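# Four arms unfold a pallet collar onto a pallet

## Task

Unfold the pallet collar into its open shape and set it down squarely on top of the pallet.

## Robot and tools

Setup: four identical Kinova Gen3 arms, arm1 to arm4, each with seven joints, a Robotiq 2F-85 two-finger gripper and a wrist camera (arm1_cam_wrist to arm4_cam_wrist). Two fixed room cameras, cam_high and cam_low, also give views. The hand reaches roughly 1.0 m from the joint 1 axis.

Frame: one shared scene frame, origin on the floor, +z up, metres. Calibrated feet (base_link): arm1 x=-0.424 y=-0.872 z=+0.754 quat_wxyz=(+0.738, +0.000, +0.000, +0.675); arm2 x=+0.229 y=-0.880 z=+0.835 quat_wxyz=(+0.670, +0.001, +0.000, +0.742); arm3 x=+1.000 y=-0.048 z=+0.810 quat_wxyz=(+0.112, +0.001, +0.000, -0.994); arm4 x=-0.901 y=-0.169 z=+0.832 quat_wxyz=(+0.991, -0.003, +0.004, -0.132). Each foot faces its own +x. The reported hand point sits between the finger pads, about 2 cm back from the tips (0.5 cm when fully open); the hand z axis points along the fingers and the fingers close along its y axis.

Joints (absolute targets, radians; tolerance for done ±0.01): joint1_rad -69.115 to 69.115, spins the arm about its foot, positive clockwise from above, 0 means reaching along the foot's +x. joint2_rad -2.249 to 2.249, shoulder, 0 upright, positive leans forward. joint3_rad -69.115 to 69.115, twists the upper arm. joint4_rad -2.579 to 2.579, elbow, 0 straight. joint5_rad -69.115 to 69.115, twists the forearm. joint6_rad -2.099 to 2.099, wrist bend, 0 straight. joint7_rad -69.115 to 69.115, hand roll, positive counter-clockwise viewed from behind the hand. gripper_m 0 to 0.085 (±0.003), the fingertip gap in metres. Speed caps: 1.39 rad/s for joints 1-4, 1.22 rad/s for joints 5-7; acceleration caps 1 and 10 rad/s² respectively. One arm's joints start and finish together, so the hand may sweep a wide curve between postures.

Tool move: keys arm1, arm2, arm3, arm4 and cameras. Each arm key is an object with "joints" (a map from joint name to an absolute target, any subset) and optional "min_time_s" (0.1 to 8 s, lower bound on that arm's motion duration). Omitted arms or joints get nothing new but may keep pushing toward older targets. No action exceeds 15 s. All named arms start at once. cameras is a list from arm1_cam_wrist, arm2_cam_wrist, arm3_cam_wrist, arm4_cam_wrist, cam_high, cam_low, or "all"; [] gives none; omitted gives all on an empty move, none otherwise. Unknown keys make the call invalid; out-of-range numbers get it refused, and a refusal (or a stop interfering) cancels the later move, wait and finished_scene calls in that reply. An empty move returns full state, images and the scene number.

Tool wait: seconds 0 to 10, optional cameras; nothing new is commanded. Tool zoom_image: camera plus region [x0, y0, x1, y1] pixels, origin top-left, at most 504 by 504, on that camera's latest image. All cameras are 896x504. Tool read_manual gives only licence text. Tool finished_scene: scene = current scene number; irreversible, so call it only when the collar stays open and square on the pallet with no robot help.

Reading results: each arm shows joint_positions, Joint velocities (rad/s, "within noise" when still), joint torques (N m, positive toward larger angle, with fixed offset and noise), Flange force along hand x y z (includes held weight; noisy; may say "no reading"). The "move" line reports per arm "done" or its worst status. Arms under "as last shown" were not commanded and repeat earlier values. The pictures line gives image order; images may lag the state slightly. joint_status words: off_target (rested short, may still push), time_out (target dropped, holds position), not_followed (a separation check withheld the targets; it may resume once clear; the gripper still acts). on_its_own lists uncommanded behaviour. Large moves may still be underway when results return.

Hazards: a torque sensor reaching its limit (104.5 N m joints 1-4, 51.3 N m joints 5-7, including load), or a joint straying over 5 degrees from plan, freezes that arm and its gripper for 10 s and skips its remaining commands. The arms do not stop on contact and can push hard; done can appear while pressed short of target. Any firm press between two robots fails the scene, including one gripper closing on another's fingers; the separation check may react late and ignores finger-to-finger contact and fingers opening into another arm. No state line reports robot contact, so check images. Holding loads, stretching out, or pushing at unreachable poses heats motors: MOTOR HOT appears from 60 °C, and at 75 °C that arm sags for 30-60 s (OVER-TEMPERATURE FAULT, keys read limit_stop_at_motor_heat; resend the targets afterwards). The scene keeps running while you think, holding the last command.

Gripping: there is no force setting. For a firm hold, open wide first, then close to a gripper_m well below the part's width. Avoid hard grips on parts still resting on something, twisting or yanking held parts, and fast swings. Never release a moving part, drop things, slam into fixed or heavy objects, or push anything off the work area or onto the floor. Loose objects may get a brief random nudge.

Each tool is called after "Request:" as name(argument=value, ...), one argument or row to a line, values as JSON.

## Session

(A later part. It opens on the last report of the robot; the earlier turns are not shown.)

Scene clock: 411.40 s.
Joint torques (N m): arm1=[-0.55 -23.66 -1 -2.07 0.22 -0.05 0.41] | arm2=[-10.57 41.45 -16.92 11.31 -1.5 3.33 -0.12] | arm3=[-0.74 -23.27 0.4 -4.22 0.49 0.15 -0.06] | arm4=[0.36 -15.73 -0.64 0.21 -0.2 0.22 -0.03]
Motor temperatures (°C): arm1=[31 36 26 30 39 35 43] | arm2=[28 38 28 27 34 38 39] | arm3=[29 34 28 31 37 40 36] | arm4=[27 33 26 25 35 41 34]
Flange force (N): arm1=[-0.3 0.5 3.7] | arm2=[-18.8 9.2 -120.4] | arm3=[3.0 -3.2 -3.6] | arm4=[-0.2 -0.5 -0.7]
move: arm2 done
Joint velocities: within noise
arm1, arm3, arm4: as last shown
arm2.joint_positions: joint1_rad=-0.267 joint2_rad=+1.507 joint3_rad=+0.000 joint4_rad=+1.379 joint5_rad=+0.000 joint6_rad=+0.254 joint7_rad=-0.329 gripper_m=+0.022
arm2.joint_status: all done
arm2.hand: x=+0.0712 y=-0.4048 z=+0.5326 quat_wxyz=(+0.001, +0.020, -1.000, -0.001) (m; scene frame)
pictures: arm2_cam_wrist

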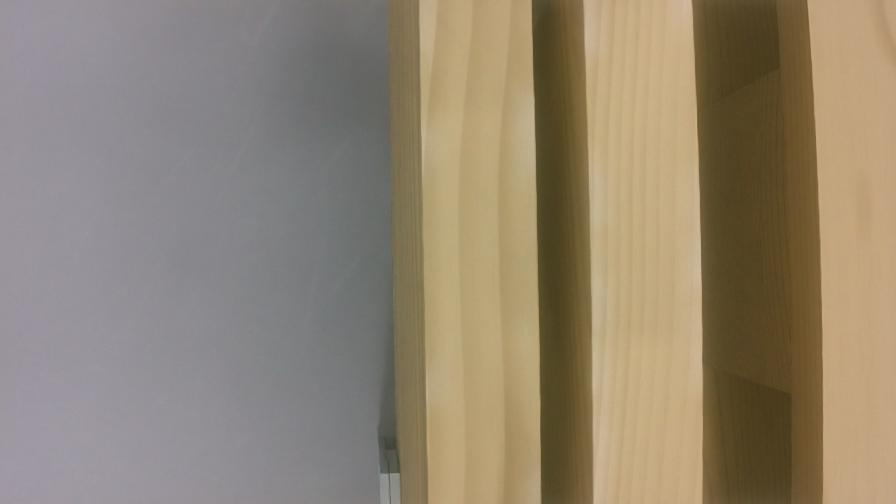

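Request:
move(
  arm2={"joints":{"joint2_rad":1.4428,"joint4_rad":1.4191,"joint6_rad":0.2797},"min_time_s":1.5},
  cameras=["arm2_cam_wrist"],
)

Request:
wait(
  seconds=0.1,
  cameras=["arm2_cam_wrist","arm3_cam_wrist","arm1_cam_wrist"],
)

Scene clock: 434.57 s.
Joint torques (N m): arm1=[-0.55 -23.67 -0.96 -2.05 0.27 -0.03 0.38] | arm2=[0.6 -20.68 0.2 -3.37 0.22 -0.32 -0.31] | arm3=[-0.75 -23.33 0.37 -4.17 0.48 0.13 -0.01] | arm4=[0.36 -15.76 -0.62 0.19 -0.18 0.24 -0.02]
Motor temperatures (°C): arm1=[31 36 26 30 39 35 43] | arm2=[28 41 29 28 34 38 39] | arm3=[29 35 28 31 37 40 36] | arm4=[27 33 26 25 35 41 34]
Flange force (N): arm1=[-0.3 0.4 3.8] | arm2=[0.1 -3.8 -6.5] | arm3=[2.7 -2.9 -3.3] | arm4=[-0.3 -0.7 -0.6]
move: arm2 done
Joint velocities: within noise
arm1, arm3, arm4: as last shown
arm2.joint_positions: joint1_rad=-0.267 joint2_rad=+1.443 joint3_rad=+0.000 joint4_rad=+1.419 joint5_rad=+0.000 joint6_rad=+0.280 joint7_rad=-0.329 gripper_m=+0.022
arm2.joint_status: all done
arm2.hand: x=+0.0695 y=-0.4007 z=+0.5615 quat_wxyz=(+0.001, +0.020, -1.000, -0.001) (m; scene frame)
pictures: arm2_cam_wrist

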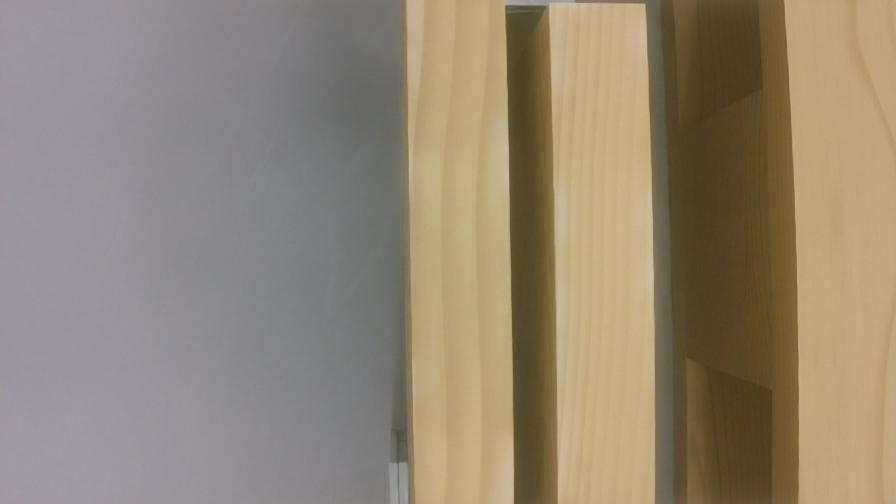

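Scene clock: 434.67 s.
Joint torques (N m): arm1=[-0.53 -23.64 -0.95 -2.03 0.24 -0.05 0.37] | arm2=[0.63 -20.69 0.14 -3.43 0.19 -0.26 -0.36] | arm3=[-0.74 -23.3 0.39 -4.14 0.49 0.13 -0.02] | arm4=[0.41 -15.78 -0.63 0.25 -0.21 0.23 -0.05]
Motor temperatures (°C): arm1=[31 36 26 30 39 35 43] | arm2=[28 41 29 28 34 38 39] | arm3=[29 35 28 31 37 40 36] | arm4=[27 33 26 25 35 41 34]
Flange force (N): arm1=[-0.3 0.6 3.8] | arm2=[-0.1 -4.2 -6.6] | arm3=[2.6 -2.9 -3.3] | arm4=[-0.1 -0.6 -0.5]
Joint velocities: within noise
arm1.joint_positions: joint1_rad=+0.015 joint2_rad=+1.436 joint3_rad=+0.000 joint4_rad=+1.490 joint5_rad=+0.000 joint6_rad=+0.216 joint7_rad=+0.164 gripper_m=+0.085
arm1.joint_status: not commanded
arm1.hand: x=-0.3484 y=-0.3930 z=+0.4765 quat_wxyz=(+0.000, +0.030, -1.000, +0.000) (m; scene frame)
arm2.joint_positions: joint1_rad=-0.267 joint2_rad=+1.443 joint3_rad=+0.000 joint4_rad=+1.419 joint5_rad=+0.000 joint6_rad=+0.280 joint7_rad=-0.329 gripper_m=+0.022
arm2.joint_status: all done
arm2.hand: x=+0.0695 y=-0.4007 z=+0.5615 quat_wxyz=(+0.001, +0.020, -1.000, -0.001) (m; scene frame)
arm3.joint_positions: joint1_rad=-0.418 joint2_rad=+1.612 joint3_rad=+0.000 joint4_rad=+1.126 joint5_rad=+0.000 joint6_rad=+0.404 joint7_rad=+0.976 gripper_m=+0.085
arm3.joint_status: not commanded
arm3.hand: x=+0.5508 y=-0.3546 z=+0.4761 quat_wxyz=(+0.000, -1.000, -0.024, -0.001) (m; scene frame)
arm4.joint_positions: joint1_rad=+0.317 joint2_rad=+0.908 joint3_rad=+0.000 joint4_rad=+2.244 joint5_rad=+0.000 joint6_rad=-0.010 joint7_rad=-0.929 gripper_m=+0.085
arm4.joint_status: not commanded
arm4.hand: x=-0.6416 y=-0.3710 z=+0.7489 quat_wxyz=(-0.002, -1.000, -0.029, +0.005) (m; scene frame)
wait: 0.10 s; no rest
pictures: arm1_cam_wrist, arm2_cam_wrist, arm3_cam_wrist

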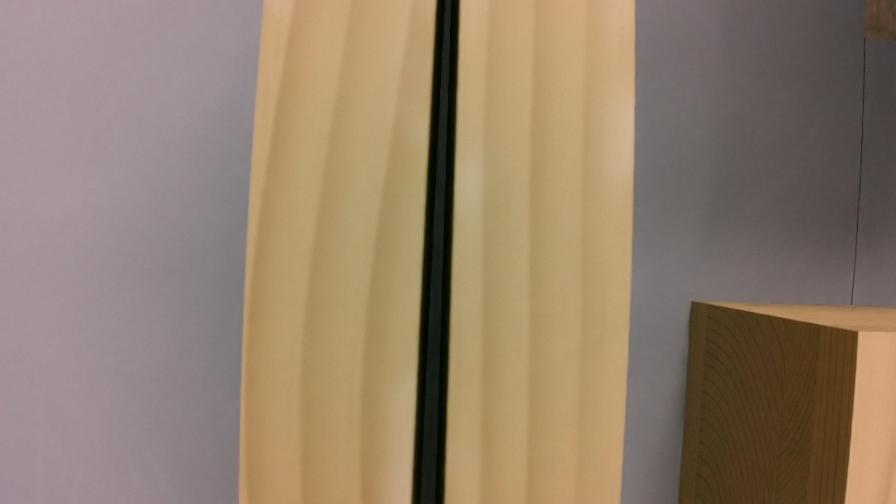

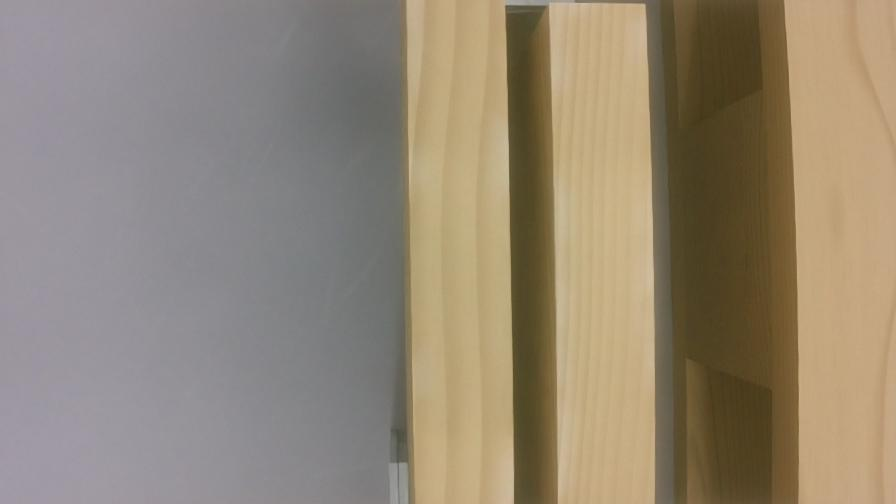

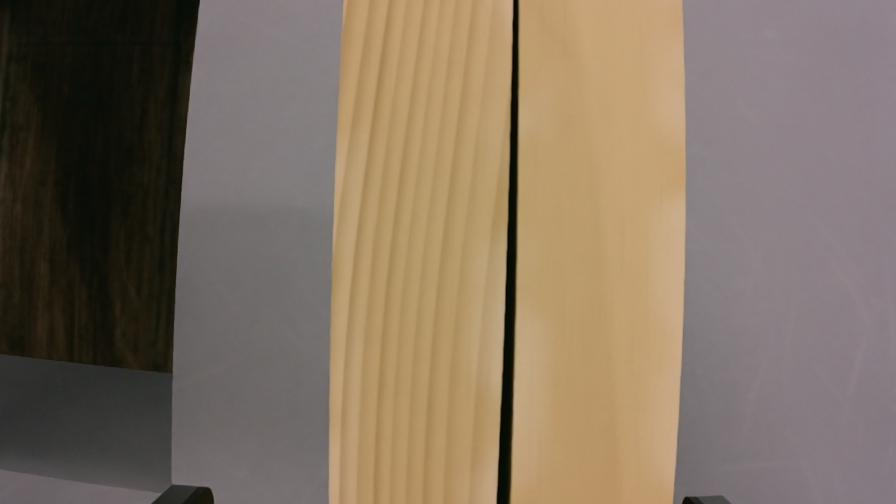

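Request:
move(
  arm2={"joints":{"joint1_rad":-0.2645,"joint2_rad":1.4986,"joint4_rad":1.3749,"joint6_rad":0.2681,"joint7_rad":-0.3261,"gripper_m":0.022},"min_time_s":2},
  cameras=["arm2_cam_wrist"],
)

Scene clock: 464.53 s.
Joint torques (N m): arm1=[-0.55 -23.68 -1 -2.02 0.27 -0.03 0.4] | arm2=[-0.68 -6.83 -1.97 -0.15 -0.04 0.35 -0.3] | arm3=[-0.74 -23.33 0.41 -4.18 0.48 0.11 -0.05] | arm4=[0.35 -15.71 -0.59 0.17 -0.18 0.24 -0.04]
Motor temperatures (°C): arm1=[31 36 26 30 39 35 43] | arm2=[28 40 29 28 34 38 39] | arm3=[29 35 28 31 37 40 36] | arm4=[27 33 26 25 35 41 34]
Flange force (N): arm1=[-0.3 0.6 3.9] | arm2=[-2.0 -2.0 -32.4] | arm3=[2.6 -3.0 -3.3] | arm4=[-0.3 -0.6 -0.7]
move: arm2 done
Joint velocities: within noise
arm1, arm3, arm4: as last shown
arm2.joint_positions: joint1_rad=-0.264 joint2_rad=+1.498 joint3_rad=+0.000 joint4_rad=+1.375 joint5_rad=+0.000 joint6_rad=+0.268 joint7_rad=-0.326 gripper_m=+0.022
arm2.joint_status: all done
arm2.hand: x=+0.0713 y=-0.4012 z=+0.5372 quat_wxyz=(+0.001, +0.020, -1.000, -0.001) (m; scene frame)
pictures: arm2_cam_wrist

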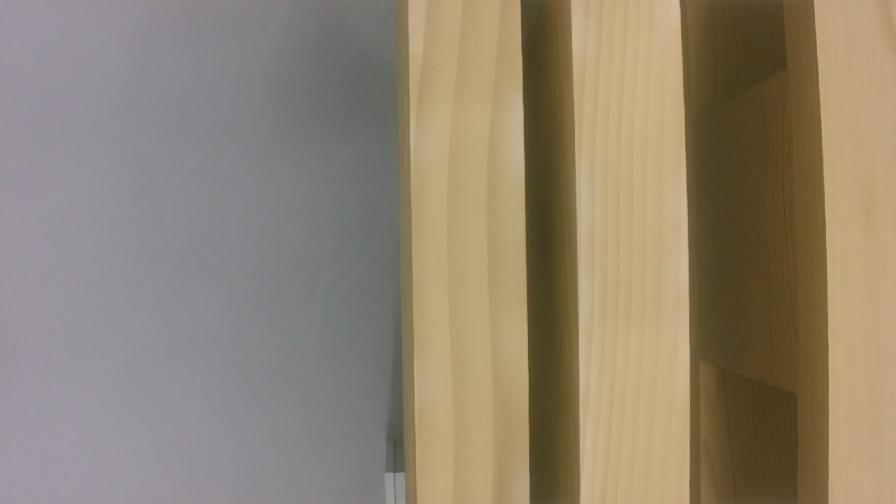

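Request:
move(
  arm2={"joints":{"joint2_rad":1.3605,"joint4_rad":1.4407,"joint6_rad":0.3404}},
  arm3={"joints":{"joint1_rad":-0.4301,"joint2_rad":1.5698,"joint4_rad":1.1373,"joint6_rad":0.4345,"joint7_rad":0.9637},"min_time_s":1.5},
  arm4={"joints":{"joint1_rad":0.4374,"joint2_rad":1.1959,"joint4_rad":2.1219,"joint6_rad":-0.1762,"joint7_rad":-0.869,"gripper_m":0},"min_time_s":1.5},
  cameras=["arm4_cam_wrist"],
)

Request:
move(
  arm3={"joints":{"gripper_m":0.03}},
  arm4={"joints":{"joint2_rad":1.5911,"joint4_rad":1.8217,"joint6_rad":-0.2712},"min_time_s":2},
  cameras=["arm3_cam_wrist","arm4_cam_wrist","cam_low"],
)

Scene clock: 541.20 s.
Joint torques (N m): arm1=[-0.57 -23.64 -0.9 -2.1 0.28 -0.05 0.36] | arm2=[0.63 -20.93 0.14 -3.87 0.22 -0.3 -0.36] | arm3=[-0.72 -23.58 0.38 -4.49 0.46 0.12 -0.02] | arm4=[0.41 -17.13 -0.54 1.75 -0.17 0.28 -0.04]
Motor temperatures (°C): arm1=[31 37 26 29 39 35 43] | arm2=[28 36 29 27 34 38 39] | arm3=[29 35 28 31 36 40 36] | arm4=[26 33 26 25 35 41 34]
Flange force (N): arm1=[-0.3 0.3 3.7] | arm2=[-0.1 -4.1 -6.2] | arm3=[3.0 -3.2 -3.3] | arm4=[-0.3 -0.3 -0.6]
move: arm2 done; arm3 done; arm4 done
Joint velocities: within noise
arm1: as last shown
arm2.joint_positions: joint1_rad=-0.265 joint2_rad=+1.360 joint3_rad=+0.000 joint4_rad=+1.441 joint5_rad=+0.000 joint6_rad=+0.340 joint7_rad=-0.326 gripper_m=+0.022
arm2.joint_status: all done
arm2.hand: x=+0.0665 y=-0.3888 z=+0.6015 quat_wxyz=(+0.001, +0.021, -1.000, -0.001) (m; scene frame)
arm3.joint_positions: joint1_rad=-0.430 joint2_rad=+1.570 joint3_rad=+0.000 joint4_rad=+1.137 joint5_rad=+0.000 joint6_rad=+0.434 joint7_rad=+0.964 gripper_m=+0.085
arm3.joint_status: all done
arm3.hand: x=+0.5471 y=-0.3655 z=+0.4979 quat_wxyz=(+0.000, -1.000, -0.024, -0.001) (m; scene frame)
arm4.joint_positions: joint1_rad=+0.437 joint2_rad=+1.196 joint3_rad=+0.000 joint4_rad=+2.122 joint5_rad=+0.000 joint6_rad=-0.176 joint7_rad=-0.869 gripper_m=+0.000
arm4.joint_status: all done
arm4.hand: x=-0.6625 y=-0.4063 z=+0.6493 quat_wxyz=(-0.002, -1.000, +0.001, +0.005) (m; scene frame)
pictures: arm4_cam_wrist

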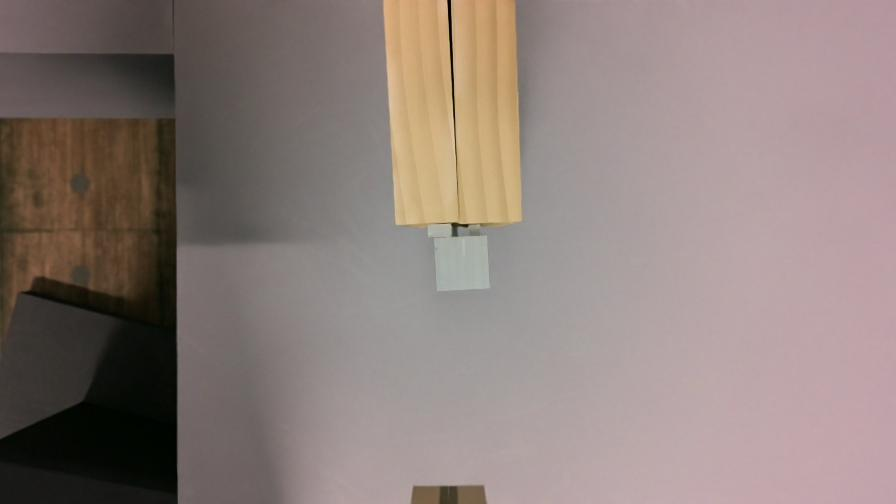

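Scene clock: 543.57 s.
Joint torques (N m): arm1=[-0.58 -23.64 -0.93 -2.08 0.25 -0.06 0.37] | arm2=[0.57 -20.95 0.17 -3.9 0.23 -0.28 -0.38] | arm3=[-0.01 -18.77 1.21 -4.36 0.67 -0.56 -0.14] | arm4=[0.4 -17.69 -0.53 2.61 -0.17 0.22 -0.05]
Motor temperatures (°C): arm1=[31 37 26 29 39 35 43] | arm2=[28 36 29 27 34 38 39] | arm3=[29 35 28 31 36 40 36] | arm4=[26 33 26 25 35 41 34]
Flange force (N): arm1=[-0.4 0.4 3.7] | arm2=[-0.2 -4.2 -6.2] | arm3=[5.6 -3.5 -14.5] | arm4=[-0.3 0.1 -0.7]
move: arm3 off_target; arm4 done
Joint velocities: within noise
arm1, arm2: as last shown
arm3.joint_positions: joint1_rad=-0.430 joint2_rad=+1.570 joint3_rad=+0.000 joint4_rad=+1.137 joint5_rad=+0.000 joint6_rad=+0.434 joint7_rad=+0.964 gripper_m=+0.041
arm3.joint_status: gripper_m off_target (ended at +0.041, target +0.030)
arm3.hand: x=+0.5471 y=-0.3655 z=+0.4979 quat_wxyz=(+0.000, -1.000, -0.024, -0.001) (m; scene frame)
arm4.joint_positions: joint1_rad=+0.437 joint2_rad=+1.591 joint3_rad=+0.000 joint4_rad=+1.822 joint5_rad=+0.000 joint6_rad=-0.271 joint7_rad=-0.869 gripper_m=+0.000
arm4.joint_status: all done
arm4.hand: x=-0.6639 y=-0.4070 z=+0.4934 quat_wxyz=(-0.002, -1.000, +0.001, +0.005) (m; scene frame)
pictures: arm3_cam_wrist, arm4_cam_wrist, cam_low

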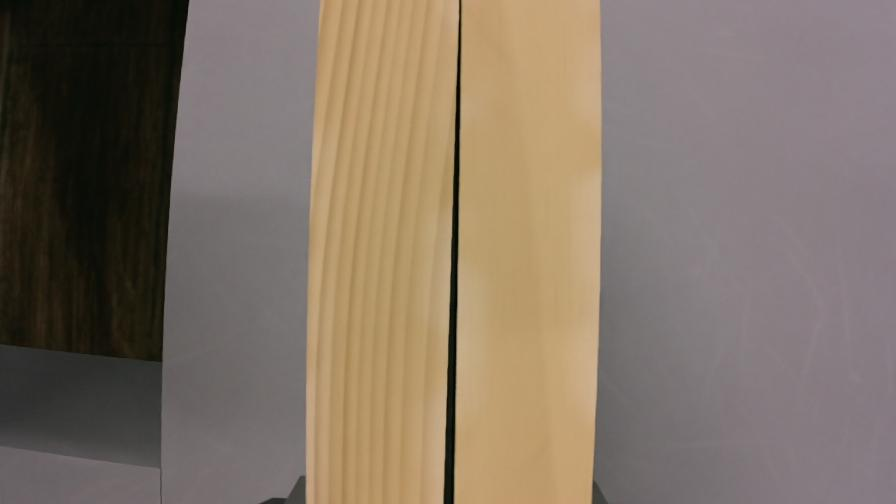

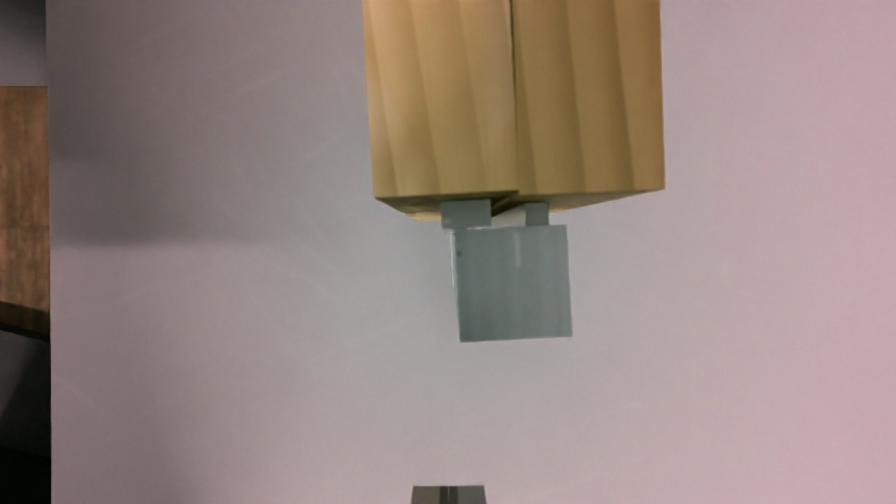

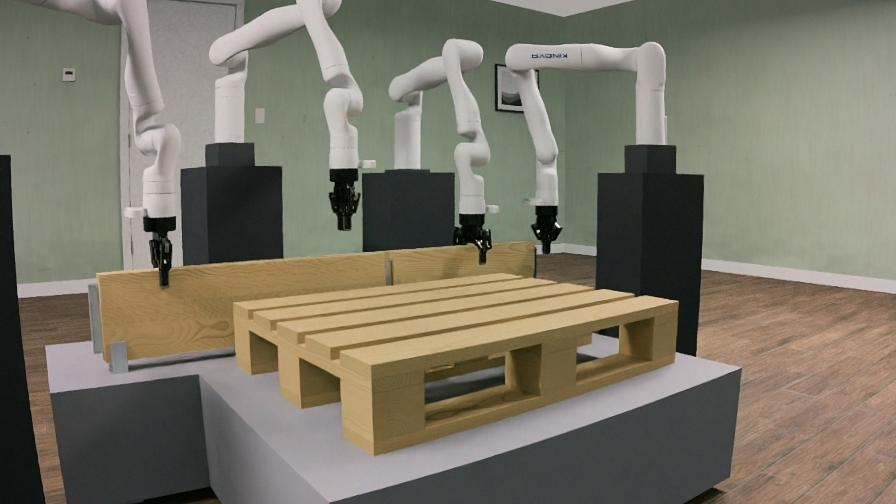

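Request:
move(
  arm4={"joints":{"joint1_rad":0.3962,"joint2_rad":1.5728,"joint4_rad":1.7231,"joint6_rad":-0.1543,"joint7_rad":-0.9102},"min_time_s":4},
  cameras=["arm2_cam_wrist","arm1_cam_wrist","arm4_cam_wrist"],
)

Scene clock: 564.23 s.
Joint torques (N m): arm1=[-0.52 -23.68 -0.93 -2.06 0.25 -0.06 0.4] | arm2=[0.63 -20.9 0.06 -3.83 0.18 -0.25 -0.33] | arm3=[6.77 -17.08 8.65 -13.03 2.58 -6.62 0.41] | arm4=[-14.93 -40.76 -23.9 -29.44 1.4 -14.16 -0.18]
Motor temperatures (°C): arm1=[31 37 26 29 39 35 43] | arm2=[28 36 29 27 34 38 39] | arm3=[29 35 28 31 36 40 36] | arm4=[26 33 26 25 35 41 34]
Flange force (N): arm1=[-0.2 0.5 3.8] | arm2=[0.0 -4.1 -6.1] | arm3=[30.5 -3.7 -39.1] | arm4=[-63.2 -0.7 -22.1]
move: arm4 done
Joint velocities: within noise
arm1, arm2: as last shown
arm3.joint_positions: joint1_rad=-0.430 joint2_rad=+1.570 joint3_rad=+0.000 joint4_rad=+1.137 joint5_rad=+0.000 joint6_rad=+0.435 joint7_rad=+0.964 gripper_m=+0.041
arm3.joint_status: not commanded
arm3.hand: x=+0.5472 y=-0.3655 z=+0.4979 quat_wxyz=(+0.000, -1.000, -0.024, -0.001) (m; scene frame)
arm4.joint_positions: joint1_rad=+0.396 joint2_rad=+1.573 joint3_rad=+0.000 joint4_rad=+1.723 joint5_rad=+0.000 joint6_rad=-0.154 joint7_rad=-0.910 gripper_m=+0.000
arm4.joint_status: all done
arm4.hand: x=-0.6260 y=-0.4191 z=+0.4930 quat_wxyz=(-0.002, -1.000, +0.001, +0.005) (m; scene frame)
pictures: arm1_cam_wrist, arm2_cam_wrist, arm4_cam_wrist

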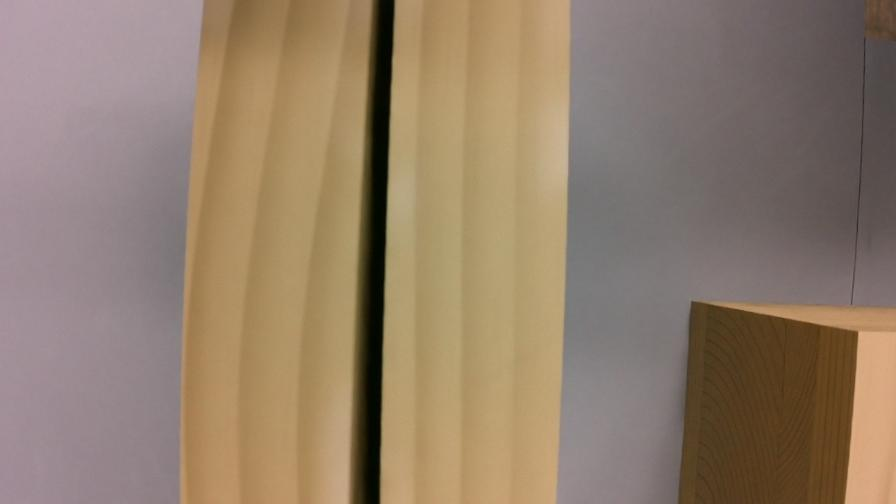

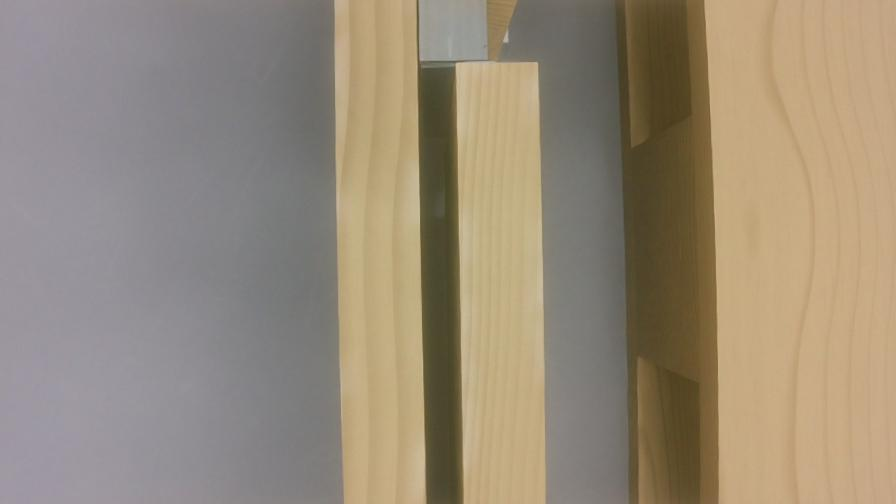

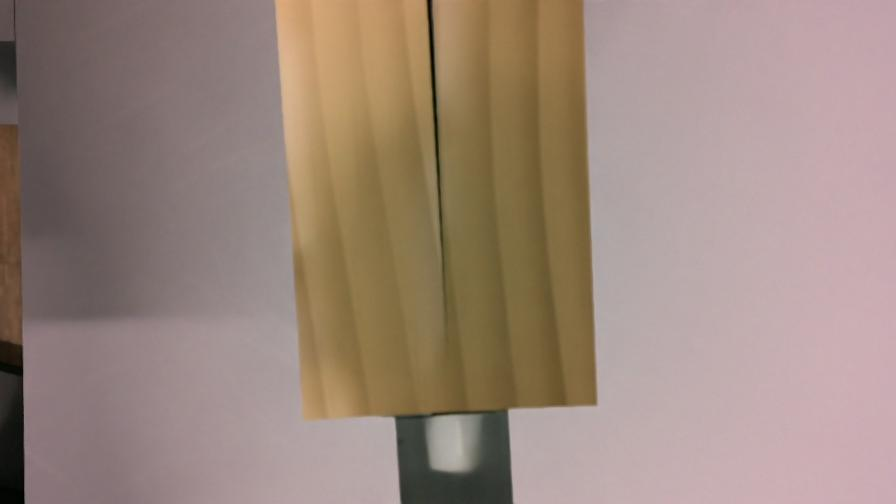

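Request:
move(
  arm4={"joints":{"joint1_rad":0.4374,"joint2_rad":1.5911,"joint4_rad":1.8217,"joint6_rad":-0.2712,"joint7_rad":-0.869},"min_time_s":1.5},
  arm2={"joints":{"joint1_rad":-0.2767,"joint2_rad":1.4402,"joint4_rad":1.4348,"joint6_rad":0.2666,"joint7_rad":-0.3383,"gripper_m":0.025},"min_time_s":2},
  cameras=["arm2_cam_wrist"],
)

Request:
zoom_image(
  camera="arm2_cam_wrist",
  region=[300, 200, 604, 504],
)

Scene clock: 599.27 s.
Joint torques (N m): arm1=[-0.58 -23.64 -0.98 -2.06 0.25 -0.06 0.37] | arm2=[0.64 -20.58 0.08 -3.19 0.2 -0.28 -0.32] | arm3=[4.83 -17.68 6.55 -10.87 1.95 -5.04 0.09] | arm4=[0.41 -17.67 -0.56 2.51 -0.18 0.22 -0.03]
Motor temperatures (°C): arm1=[31 37 26 29 39 35 43] | arm2=[28 36 29 27 34 38 39] | arm3=[29 34 28 31 36 41 36] | arm4=[27 39 27 26 35 42 34]
Flange force (N): arm1=[-0.4 0.5 3.7] | arm2=[0.2 -3.6 -6.4] | arm3=[23.9 -4.3 -32.5] | arm4=[-0.4 -0.1 -1.0]
move: arm2 done; arm4 done
Joint velocities: within noise
arm1: as last shown
arm2.joint_positions: joint1_rad=-0.277 joint2_rad=+1.440 joint3_rad=+0.000 joint4_rad=+1.435 joint5_rad=+0.000 joint6_rad=+0.267 joint7_rad=-0.338 gripper_m=+0.025
arm2.joint_status: all done
arm2.hand: x=+0.0666 y=-0.4060 z=+0.5615 quat_wxyz=(+0.001, +0.020, -1.000, -0.001) (m; scene frame)
arm3.joint_positions: joint1_rad=-0.430 joint2_rad=+1.570 joint3_rad=+0.000 joint4_rad=+1.137 joint5_rad=+0.000 joint6_rad=+0.434 joint7_rad=+0.964 gripper_m=+0.041
arm3.joint_status: not commanded
arm3.hand: x=+0.5471 y=-0.3655 z=+0.4979 quat_wxyz=(+0.000, -1.000, -0.024, -0.001) (m; scene frame)
arm4.joint_positions: joint1_rad=+0.437 joint2_rad=+1.591 joint3_rad=+0.000 joint4_rad=+1.822 joint5_rad=+0.000 joint6_rad=-0.271 joint7_rad=-0.869 gripper_m=+0.000
arm4.joint_status: all done
arm4.hand: x=-0.6639 y=-0.4070 z=+0.4933 quat_wxyz=(-0.002, -1.000, +0.001, +0.005) (m; scene frame)
pictures: arm2_cam_wrist

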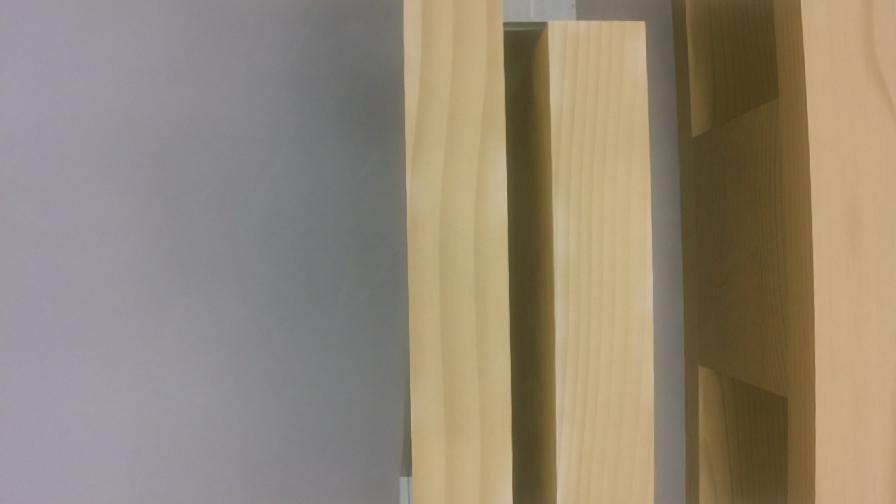

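Scaled by 1.658 from the camera's 896x504 image, which has a finer 1280x720 frame.

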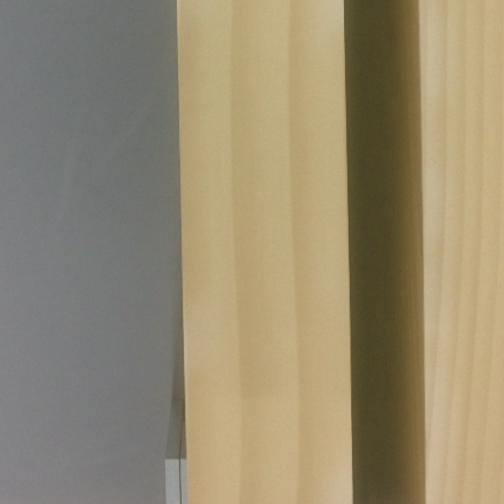

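Request:
move(
  arm2={"joints":{"joint1_rad":-0.2737,"joint2_rad":1.44,"joint4_rad":1.4281,"joint6_rad":0.2735,"joint7_rad":-0.3353,"gripper_m":0.0255}},
)

Request:
move(
  arm2={"joints":{"joint2_rad":1.5127,"joint4_rad":1.3591,"joint6_rad":0.2698},"min_time_s":2},
  cameras=["arm2_cam_wrist"],
)

Scene clock: 628.27 s.
Joint torques (N m): arm1=[-0.58 -23.62 -0.96 -2.01 0.23 -0.06 0.36] | arm2=[0.65 -20.65 0.13 -3.34 0.22 -0.31 -0.32] | arm3=[4.81 -17.65 6.57 -10.89 1.95 -5.07 0.08] | arm4=[0.42 -17.67 -0.55 2.54 -0.19 0.2 -0.05]
Motor temperatures (°C): arm1=[31 37 26 29 39 35 43] | arm2=[28 36 29 27 34 38 39] | arm3=[29 34 28 31 36 41 36] | arm4=[27 38 27 25 35 41 34]
Flange force (N): arm1=[-0.5 0.7 3.7] | arm2=[0.1 -3.9 -6.5] | arm3=[23.9 -4.3 -32.6] | arm4=[-0.3 0.0 -0.9]
move: arm2 done
Joint velocities: within noise
arm1, arm3, arm4: as last shown
arm2.joint_positions: joint1_rad=-0.274 joint2_rad=+1.440 joint3_rad=+0.000 joint4_rad=+1.428 joint5_rad=+0.000 joint6_rad=+0.274 joint7_rad=-0.335 gripper_m=+0.026
arm2.joint_status: all done
arm2.hand: x=+0.0672 y=-0.4036 z=+0.5622 quat_wxyz=(+0.001, +0.021, -1.000, -0.001) (m; scene frame)
pictures: none

Scene clock: 630.57 s.
Joint torques (N m): arm1=[-0.6 -23.64 -0.93 -2.11 0.29 -0.05 0.4] | arm2=[0.28 -7.66 -0.73 -6.94 0.21 -3.48 -0.23] | arm3=[2.11 -18.37 4.4 -11.8 1.62 -5.35 0.03] | arm4=[0.45 -17.64 -0.5 2.56 -0.2 0.26 -0.04]
Motor temperatures (°C): arm1=[31 37 26 29 39 35 43] | arm2=[28 36 29 27 34 38 39] | arm3=[29 34 28 31 36 41 36] | arm4=[27 38 27 25 35 41 34]
Flange force (N): arm1=[-0.3 0.3 3.6] | arm2=[-3.9 -15.6 -45.8] | arm3=[23.1 -9.7 -33.1] | arm4=[-0.3 -0.1 -0.9]
move: arm2 done
Joint velocities: within noise
arm1, arm3, arm4: as last shown
arm2.joint_positions: joint1_rad=-0.274 joint2_rad=+1.513 joint3_rad=+0.000 joint4_rad=+1.359 joint5_rad=+0.000 joint6_rad=+0.270 joint7_rad=-0.335 gripper_m=+0.026
arm2.joint_status: all done
arm2.hand: x=+0.0665 y=-0.4019 z=+0.5315 quat_wxyz=(+0.001, +0.020, -1.000, -0.001) (m; scene frame)
pictures: arm2_cam_wrist

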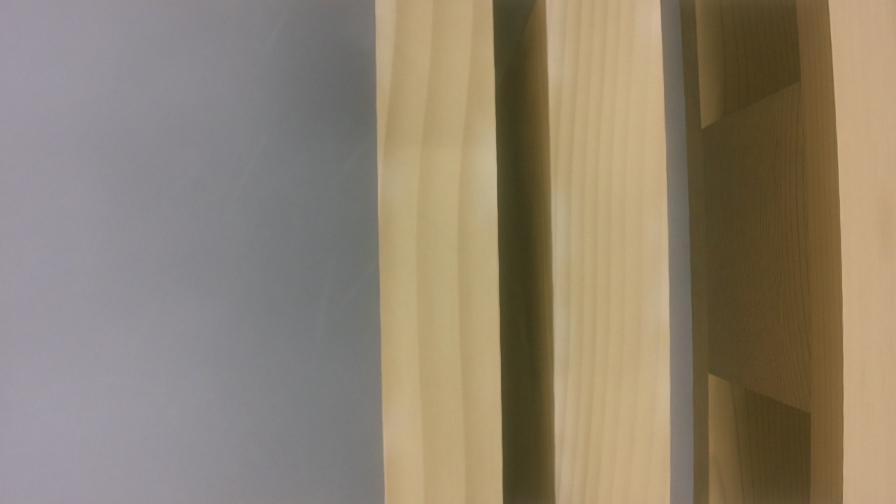

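Request:
move(
  arm2={"joints":{"joint2_rad":1.5406,"joint4_rad":1.3325,"joint6_rad":0.2685},"min_time_s":1.5},
  cameras=["arm2_cam_wrist"],
)

Scene clock: 642.57 s.
Joint torques (N m): arm1=[-0.54 -23.63 -1 -2.04 0.23 -0.05 0.39] | arm2=[-4.71 51.86 -8.51 -22.96 -0.14 -17.74 0.28] | arm3=[-19.92 -20.03 -14.36 -6.99 -0.22 -1.07 1.91] | arm4=[0.43 -17.63 -0.51 2.57 -0.19 0.21 -0.02]
Motor temperatures (°C): arm1=[31 37 26 29 39 35 43] | arm2=[28 37 29 27 34 38 39] | arm3=[29 35 28 31 36 41 36] | arm4=[27 38 27 25 35 41 34]
Flange force (N): arm1=[-0.3 0.5 3.7] | arm2=[-27.3 -65.1 -224.2] | arm3=[-5.3 -34.8 -17.7] | arm4=[-0.2 0.0 -0.9]
move: arm2 time_out
TORQUE WARNING: arm2's joint2_rad reached its warning level (56.7 N m). A warning alone does not stop the arm.
Joint velocities: within noise
arm1.joint_positions: joint1_rad=+0.015 joint2_rad=+1.436 joint3_rad=+0.000 joint4_rad=+1.490 joint5_rad=+0.000 joint6_rad=+0.216 joint7_rad=+0.164 gripper_m=+0.085
arm1.joint_status: not commanded
arm1.hand: x=-0.3484 y=-0.3930 z=+0.4765 quat_wxyz=(+0.000, +0.030, -1.000, +0.000) (m; scene frame)
arm2.joint_positions: joint1_rad=-0.274 joint2_rad=+1.528 joint3_rad=+0.000 joint4_rad=+1.333 joint5_rad=+0.000 joint6_rad=+0.268 joint7_rad=-0.335 gripper_m=+0.026
arm2.joint_status: joint2_rad time_out (moved +0.015 of +0.028); the others done
arm2.hand: x=+0.0637 y=-0.3948 z=+0.5260 quat_wxyz=(+0.003, +0.020, -1.000, -0.007) (m; scene frame)
arm3, arm4: as last shown
pictures: arm2_cam_wrist

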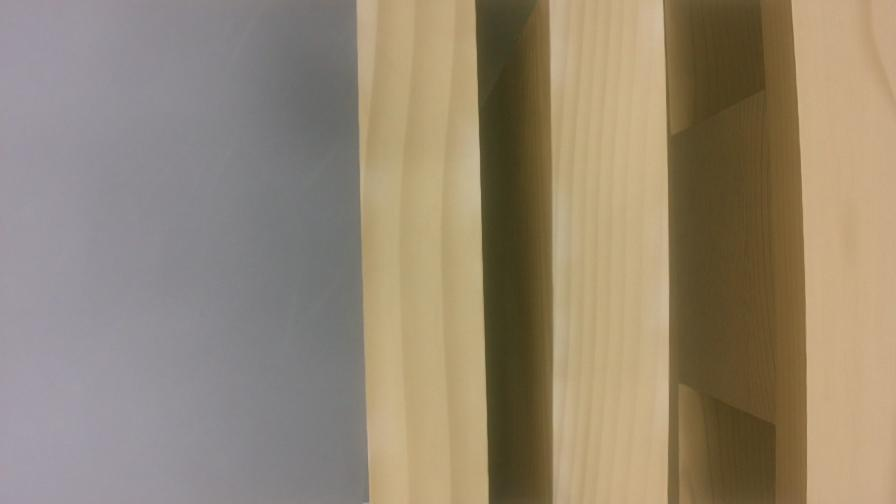

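Request:
move(
  arm2={"joints":{"joint1_rad":-0.2737,"joint2_rad":1.44,"joint4_rad":1.4281,"joint6_rad":0.2735,"joint7_rad":-0.3353},"min_time_s":1.5},
  cameras=["arm2_cam_wrist","cam_low"],
)

Scene clock: 652.90 s.
Joint torques (N m): arm1=[-0.53 -23.65 -0.96 -2.1 0.25 -0.04 0.42] | arm2=[0.64 -20.65 0.14 -3.3 0.23 -0.27 -0.38] | arm3=[-5.27 -18.14 -2.42 -1.58 1.62 1.06 1.96] | arm4=[0.39 -17.62 -0.52 2.56 -0.18 0.26 -0.06]
Motor temperatures (°C): arm1=[31 37 26 29 39 35 43] | arm2=[28 38 29 28 34 39 39] | arm3=[29 35 28 31 36 41 36] | arm4=[27 37 27 25 35 41 34]
Flange force (N): arm1=[-0.2 0.3 3.7] | arm2=[0.0 -3.8 -6.4] | arm3=[-3.2 -4.8 -9.4] | arm4=[-0.4 0.0 -1.0]
move: arm2 done
Joint velocities: within noise
arm1, arm3, arm4: as last shown
arm2.joint_positions: joint1_rad=-0.274 joint2_rad=+1.440 joint3_rad=+0.000 joint4_rad=+1.428 joint5_rad=+0.000 joint6_rad=+0.274 joint7_rad=-0.335 gripper_m=+0.026
arm2.joint_status: all done
arm2.hand: x=+0.0672 y=-0.4036 z=+0.5621 quat_wxyz=(+0.001, +0.020, -1.000, -0.001) (m; scene frame)
arm3.hand: x=+0.5470 y=-0.3655 z=+0.4979 quat_wxyz=(+0.000, -1.000, -0.024, -0.001) (m; scene frame)
pictures: arm2_cam_wrist, cam_low

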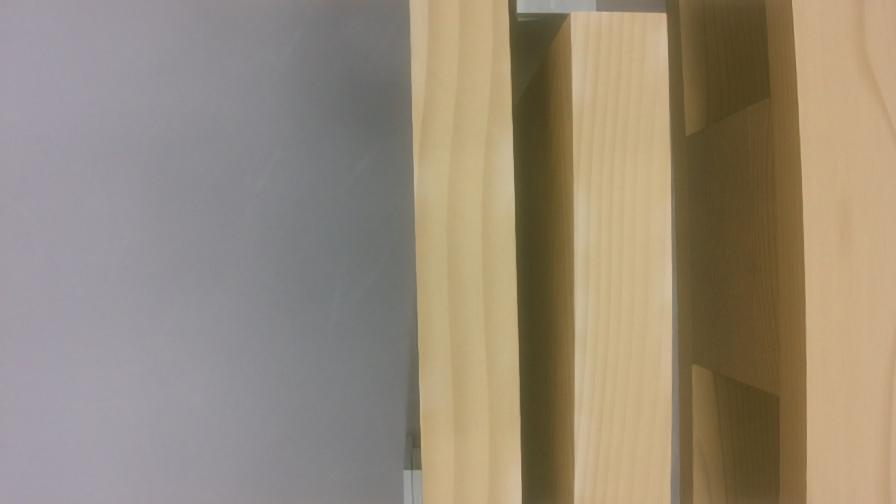

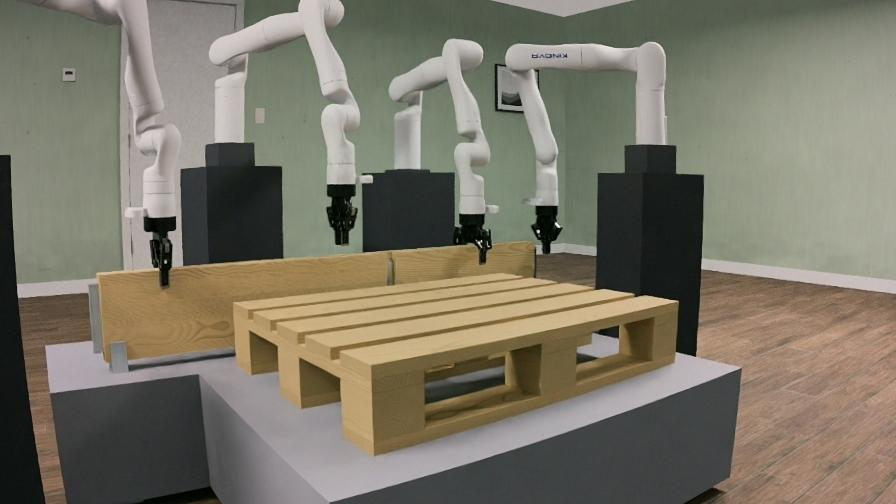

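Request:
move(
  arm2={"joints":{"joint1_rad":-0.2701,"joint2_rad":1.4458,"joint4_rad":1.4039,"joint6_rad":0.2919,"joint7_rad":-0.3317}},
)

Request:
move(
  arm2={"joints":{"joint2_rad":1.5154,"joint4_rad":1.3428,"joint6_rad":0.2834},"min_time_s":2},
  cameras=["arm2_cam_wrist"],
)

Scene clock: 671.47 s.
Joint torques (N m): arm1=[-0.5 -23.61 -1.04 -2.08 0.26 -0.01 0.38] | arm2=[0.59 -20.89 0.14 -3.48 0.23 -0.29 -0.39] | arm3=[-5.3 -18.15 -2.5 -1.66 1.67 1.08 1.97] | arm4=[0.42 -17.67 -0.51 2.58 -0.19 0.23 -0.01]
Motor temperatures (°C): arm1=[31 37 26 29 39 34 43] | arm2=[28 38 29 28 34 39 39] | arm3=[29 35 28 31 36 41 36] | arm4=[27 37 26 25 35 41 34]
Flange force (N): arm1=[-0.1 0.3 3.6] | arm2=[-0.1 -3.9 -6.3] | arm3=[-2.8 -5.0 -9.5] | arm4=[-0.3 0.0 -0.8]
move: arm2 done
Joint velocities: within noise
arm1, arm3, arm4: as last shown
arm2.joint_positions: joint1_rad=-0.270 joint2_rad=+1.446 joint3_rad=+0.000 joint4_rad=+1.404 joint5_rad=+0.000 joint6_rad=+0.292 joint7_rad=-0.332 gripper_m=+0.026
arm2.joint_status: all done
arm2.hand: x=+0.0668 y=-0.3976 z=+0.5614 quat_wxyz=(+0.001, +0.020, -1.000, -0.001) (m; scene frame)
arm3.hand: x=+0.5471 y=-0.3655 z=+0.4979 quat_wxyz=(+0.000, -1.000, -0.024, -0.001) (m; scene frame)
pictures: none

Scene clock: 673.77 s.
Joint torques (N m): arm1=[-0.52 -23.65 -0.97 -2.08 0.22 -0.03 0.39] | arm2=[0.3 -8.76 -0.67 -5.74 0.19 -2.68 -0.24] | arm3=[-6.85 -19.25 -3.49 -2.31 1.49 1 1.89] | arm4=[0.35 -17.63 -0.55 2.58 -0.18 0.23 -0.02]
Motor temperatures (°C): arm1=[31 37 26 29 39 34 43] | arm2=[28 38 29 28 34 39 39] | arm3=[29 35 28 31 36 41 36] | arm4=[27 37 26 25 35 41 34]
Flange force (N): arm1=[-0.2 0.4 3.7] | arm2=[-3.1 -13.1 -40.6] | arm3=[-3.2 -8.3 -8.5] | arm4=[-0.4 0.1 -0.9]
move: arm2 done
Joint velocities: within noise
arm1, arm3, arm4: as last shown
arm2.joint_positions: joint1_rad=-0.270 joint2_rad=+1.515 joint3_rad=+0.000 joint4_rad=+1.343 joint5_rad=+0.000 joint6_rad=+0.283 joint7_rad=-0.332 gripper_m=+0.026
arm2.joint_status: all done
arm2.hand: x=+0.0667 y=-0.3974 z=+0.5315 quat_wxyz=(+0.001, +0.020, -1.000, -0.001) (m; scene frame)
arm3.hand: x=+0.5470 y=-0.3655 z=+0.4979 quat_wxyz=(+0.000, -1.000, -0.024, -0.001) (m; scene frame)
pictures: arm2_cam_wrist

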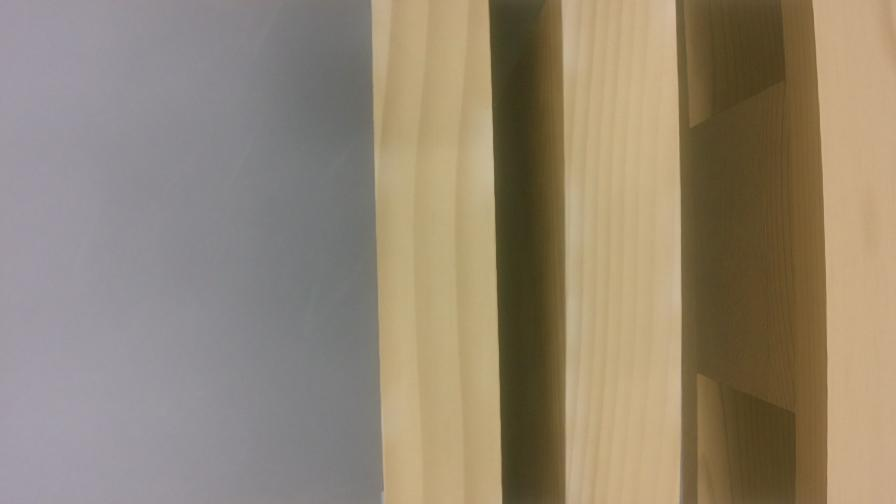

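Request:
move(
  arm2={"joints":{"joint2_rad":1.4458,"joint4_rad":1.4039,"joint6_rad":0.2919}},
)

Request:
move(
  arm2={"joints":{"joint1_rad":-0.272,"joint2_rad":1.4432,"joint4_rad":1.4148,"joint6_rad":0.2836,"joint7_rad":-0.3336,"gripper_m":0.0235}},
)

Request:
move(
  arm2={"joints":{"joint2_rad":1.5142,"joint4_rad":1.3502,"joint6_rad":0.2773},"min_time_s":2},
  cameras=["arm2_cam_wrist"],
)

Scene clock: 713.30 s.
Joint torques (N m): arm1=[-0.55 -23.64 -0.94 -2.07 0.25 -0.04 0.4] | arm2=[0.52 -20.81 0.11 -3.52 0.2 -0.3 -0.38] | arm3=[-5.03 -18.11 -2.2 -1.46 1.65 1.22 1.93] | arm4=[0.42 -17.69 -0.52 2.54 -0.16 0.23 -0.01]
Motor temperatures (°C): arm1=[31 37 26 29 39 34 43] | arm2=[28 36 28 28 34 39 39] | arm3=[29 35 28 31 36 40 36] | arm4=[27 36 26 25 35 41 34]
Flange force (N): arm1=[-0.3 0.4 3.7] | arm2=[-0.3 -4.0 -6.6] | arm3=[-2.9 -4.5 -9.2] | arm4=[-0.3 -0.2 -0.9]
move: arm2 done
Joint velocities: within noise
arm1, arm3, arm4: as last shown
arm2.joint_positions: joint1_rad=-0.270 joint2_rad=+1.446 joint3_rad=+0.000 joint4_rad=+1.404 joint5_rad=+0.000 joint6_rad=+0.292 joint7_rad=-0.332 gripper_m=+0.026
arm2.joint_status: all done
arm2.hand: x=+0.0668 y=-0.3976 z=+0.5614 quat_wxyz=(+0.001, +0.020, -1.000, -0.001) (m; scene frame)
arm3.hand: x=+0.5471 y=-0.3655 z=+0.4979 quat_wxyz=(+0.000, -1.000, -0.024, -0.001) (m; scene frame)
pictures: none

Scene clock: 713.87 s.
Joint torques (N m): arm1=[-0.59 -23.7 -1.02 -2.04 0.27 -0.03 0.35] | arm2=[0.55 -20.74 0.2 -3.42 0.22 -0.3 -0.33] | arm3=[-5.04 -18.17 -2.2 -1.48 1.67 1.21 1.96] | arm4=[0.43 -17.66 -0.5 2.53 -0.16 0.24 -0.05]
Motor temperatures (°C): arm1=[31 37 26 29 39 34 43] | arm2=[28 36 28 28 34 38 39] | arm3=[29 35 28 31 36 40 36] | arm4=[27 36 26 25 35 41 34]
Flange force (N): arm1=[-0.4 0.5 3.9] | arm2=[-0.1 -3.9 -6.5] | arm3=[-2.9 -4.5 -9.1] | arm4=[-0.4 -0.2 -1.0]
move: arm2 done
Joint velocities: within noise
arm1: as last shown
arm2.joint_positions: joint1_rad=-0.272 joint2_rad=+1.443 joint3_rad=+0.000 joint4_rad=+1.415 joint5_rad=+0.000 joint6_rad=+0.284 joint7_rad=-0.334 gripper_m=+0.023
arm2.joint_status: all done
arm2.hand: x=+0.0668 y=-0.4003 z=+0.5617 quat_wxyz=(+0.001, +0.020, -1.000, -0.001) (m; scene frame)
arm3.joint_positions: joint1_rad=-0.430 joint2_rad=+1.570 joint3_rad=+0.000 joint4_rad=+1.137 joint5_rad=+0.000 joint6_rad=+0.434 joint7_rad=+0.964 gripper_m=+0.041
arm3.joint_status: not commanded
arm3.hand: x=+0.5471 y=-0.3655 z=+0.4979 quat_wxyz=(+0.000, -1.000, -0.024, -0.001) (m; scene frame)
arm4.joint_positions: joint1_rad=+0.437 joint2_rad=+1.591 joint3_rad=+0.000 joint4_rad=+1.822 joint5_rad=+0.000 joint6_rad=-0.271 joint7_rad=-0.869 gripper_m=+0.000
arm4.joint_status: not commanded
arm4.hand: x=-0.6639 y=-0.4070 z=+0.4933 quat_wxyz=(-0.002, -1.000, +0.001, +0.005) (m; scene frame)
pictures: none

Scene clock: 716.17 s.
Joint torques (N m): arm1=[-0.55 -23.66 -0.93 -2.03 0.27 -0.02 0.37] | arm2=[1.06 -19.02 0.67 -4.5 0.19 -1.04 -0.32] | arm3=[-2.36 -18.58 0.36 -2.93 1.79 0.43 1.4] | arm4=[0.41 -17.66 -0.52 2.47 -0.2 0.25 -0.02]
Motor temperatures (°C): arm1=[31 37 26 29 39 34 43] | arm2=[28 36 28 28 34 38 39] | arm3=[29 35 28 31 36 40 36] | arm4=[27 36 26 25 35 41 34]
Flange force (N): arm1=[-0.3 0.5 3.8] | arm2=[-0.2 -7.4 -13.5] | arm3=[2.2 -3.2 -11.5] | arm4=[-0.6 -0.2 -1.1]
move: arm2 done
Joint velocities: within noise
arm1, arm3, arm4: as last shown
arm2.joint_positions: joint1_rad=-0.272 joint2_rad=+1.514 joint3_rad=+0.000 joint4_rad=+1.350 joint5_rad=+0.000 joint6_rad=+0.277 joint7_rad=-0.334 gripper_m=+0.023
arm2.joint_status: all done
arm2.hand: x=+0.0665 y=-0.3998 z=+0.5313 quat_wxyz=(+0.001, +0.021, -1.000, -0.001) (m; scene frame)
arm3.hand: x=+0.5471 y=-0.3656 z=+0.4979 quat_wxyz=(+0.000, -1.000, -0.024, -0.001) (m; scene frame)
pictures: arm2_cam_wrist

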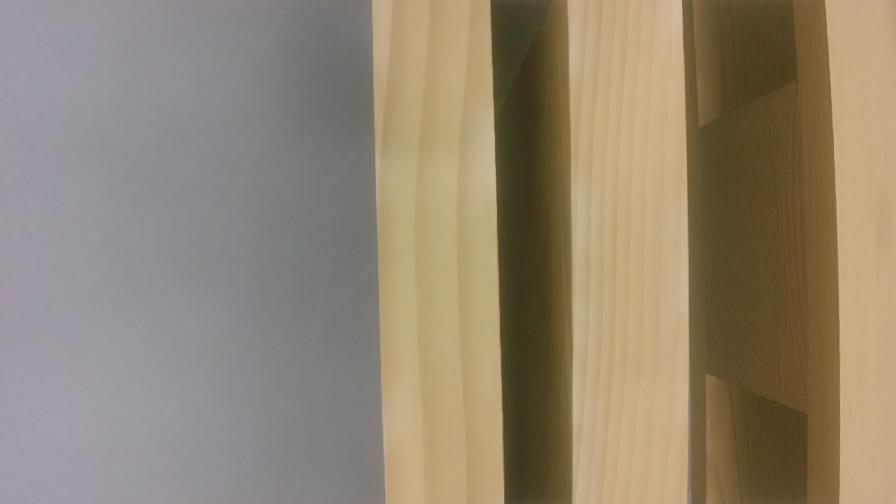

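Request:
move(
  arm2={"joints":{"joint2_rad":1.542,"joint4_rad":1.3237,"joint6_rad":0.276},"min_time_s":1.5},
  cameras=["arm2_cam_wrist"],
)

Scene clock: 725.47 s.
Joint torques (N m): arm1=[-0.56 -23.64 -1 -2.02 0.27 -0.05 0.37] | arm2=[2.95 1.17 2.21 -4.84 0.48 -2.91 -0.33] | arm3=[-6.53 -18.55 -1.41 -3.89 2.82 0.09 2.79] | arm4=[0.41 -17.62 -0.53 2.57 -0.18 0.26 -0.03]
Motor temperatures (°C): arm1=[31 37 26 29 39 34 43] | arm2=[28 36 28 28 34 38 39] | arm3=[29 35 28 31 36 40 36] | arm4=[27 36 26 25 35 41 34]
Flange force (N): arm1=[-0.4 0.6 3.8] | arm2=[0.9 -17.0 -62.3] | arm3=[2.1 -9.1 -13.9] | arm4=[-0.3 -0.1 -0.9]
move: arm2 done
Joint velocities: within noise
arm1, arm3, arm4: as last shown
arm2.joint_positions: joint1_rad=-0.272 joint2_rad=+1.542 joint3_rad=+0.000 joint4_rad=+1.324 joint5_rad=+0.000 joint6_rad=+0.276 joint7_rad=-0.334 gripper_m=+0.023
arm2.joint_status: all done
arm2.hand: x=+0.0664 y=-0.3994 z=+0.5196 quat_wxyz=(+0.001, +0.020, -1.000, -0.001) (m; scene frame)
arm3.hand: x=+0.5471 y=-0.3655 z=+0.4979 quat_wxyz=(+0.000, -1.000, -0.024, -0.001) (m; scene frame)
pictures: arm2_cam_wrist

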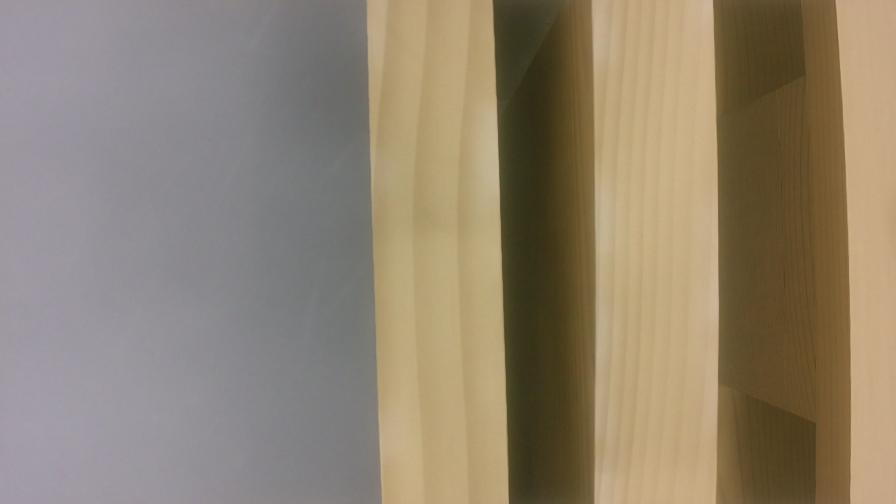

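Request:
move(
  arm2={"joints":{"gripper_m":0.012}},
  cameras=["arm2_cam_wrist"],
)

Scene clock: 734.70 s.
Joint torques (N m): arm1=[-0.55 -23.63 -0.95 -2.02 0.21 -0.06 0.39] | arm2=[0.21 5.1 -1.53 3.48 -0.05 1.49 -0.47] | arm3=[-3.53 -19.02 0.76 -2.09 3.13 1.01 2.89] | arm4=[0.42 -17.63 -0.55 2.52 -0.16 0.21 -0.04]
Motor temperatures (°C): arm1=[31 37 26 29 39 34 43] | arm2=[28 36 28 28 34 38 39] | arm3=[29 35 28 31 36 40 36] | arm4=[27 36 26 25 35 41 34]
Flange force (N): arm1=[-0.4 0.6 3.8] | arm2=[0.1 0.0 -52.3] | arm3=[0.6 -1.5 -8.5] | arm4=[-0.3 -0.1 -1.0]
move: arm2 off_target
Joint velocities: within noise
arm1.joint_positions: joint1_rad=+0.015 joint2_rad=+1.436 joint3_rad=+0.000 joint4_rad=+1.490 joint5_rad=+0.000 joint6_rad=+0.216 joint7_rad=+0.164 gripper_m=+0.085
arm1.joint_status: not commanded
arm1.hand: x=-0.3484 y=-0.3930 z=+0.4765 quat_wxyz=(+0.000, +0.030, -1.000, +0.000) (m; scene frame)
arm2.joint_positions: joint1_rad=-0.272 joint2_rad=+1.542 joint3_rad=+0.000 joint4_rad=+1.324 joint5_rad=+0.000 joint6_rad=+0.276 joint7_rad=-0.334 gripper_m=+0.018
arm2.joint_status: gripper_m off_target (ended at +0.018, target +0.012)
arm2.hand: x=+0.0664 y=-0.3994 z=+0.5196 quat_wxyz=(+0.001, +0.020, -1.000, -0.001) (m; scene frame)
arm3, arm4: as last shown
pictures: arm2_cam_wrist

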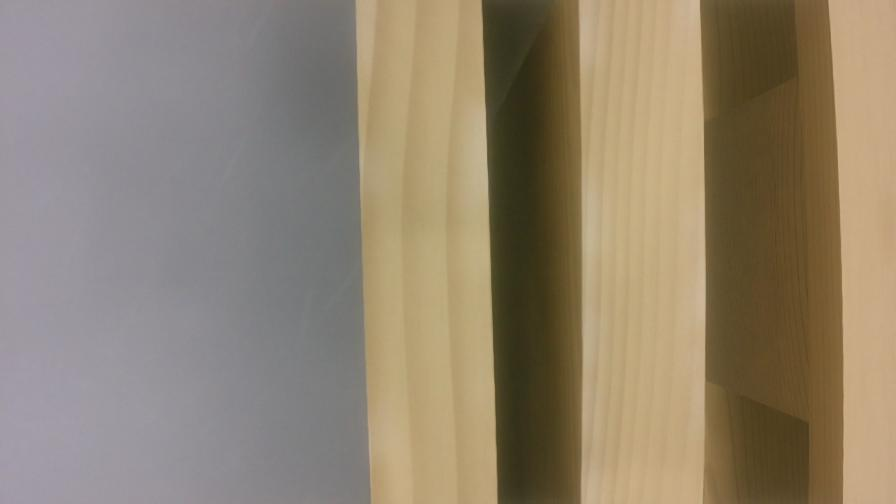

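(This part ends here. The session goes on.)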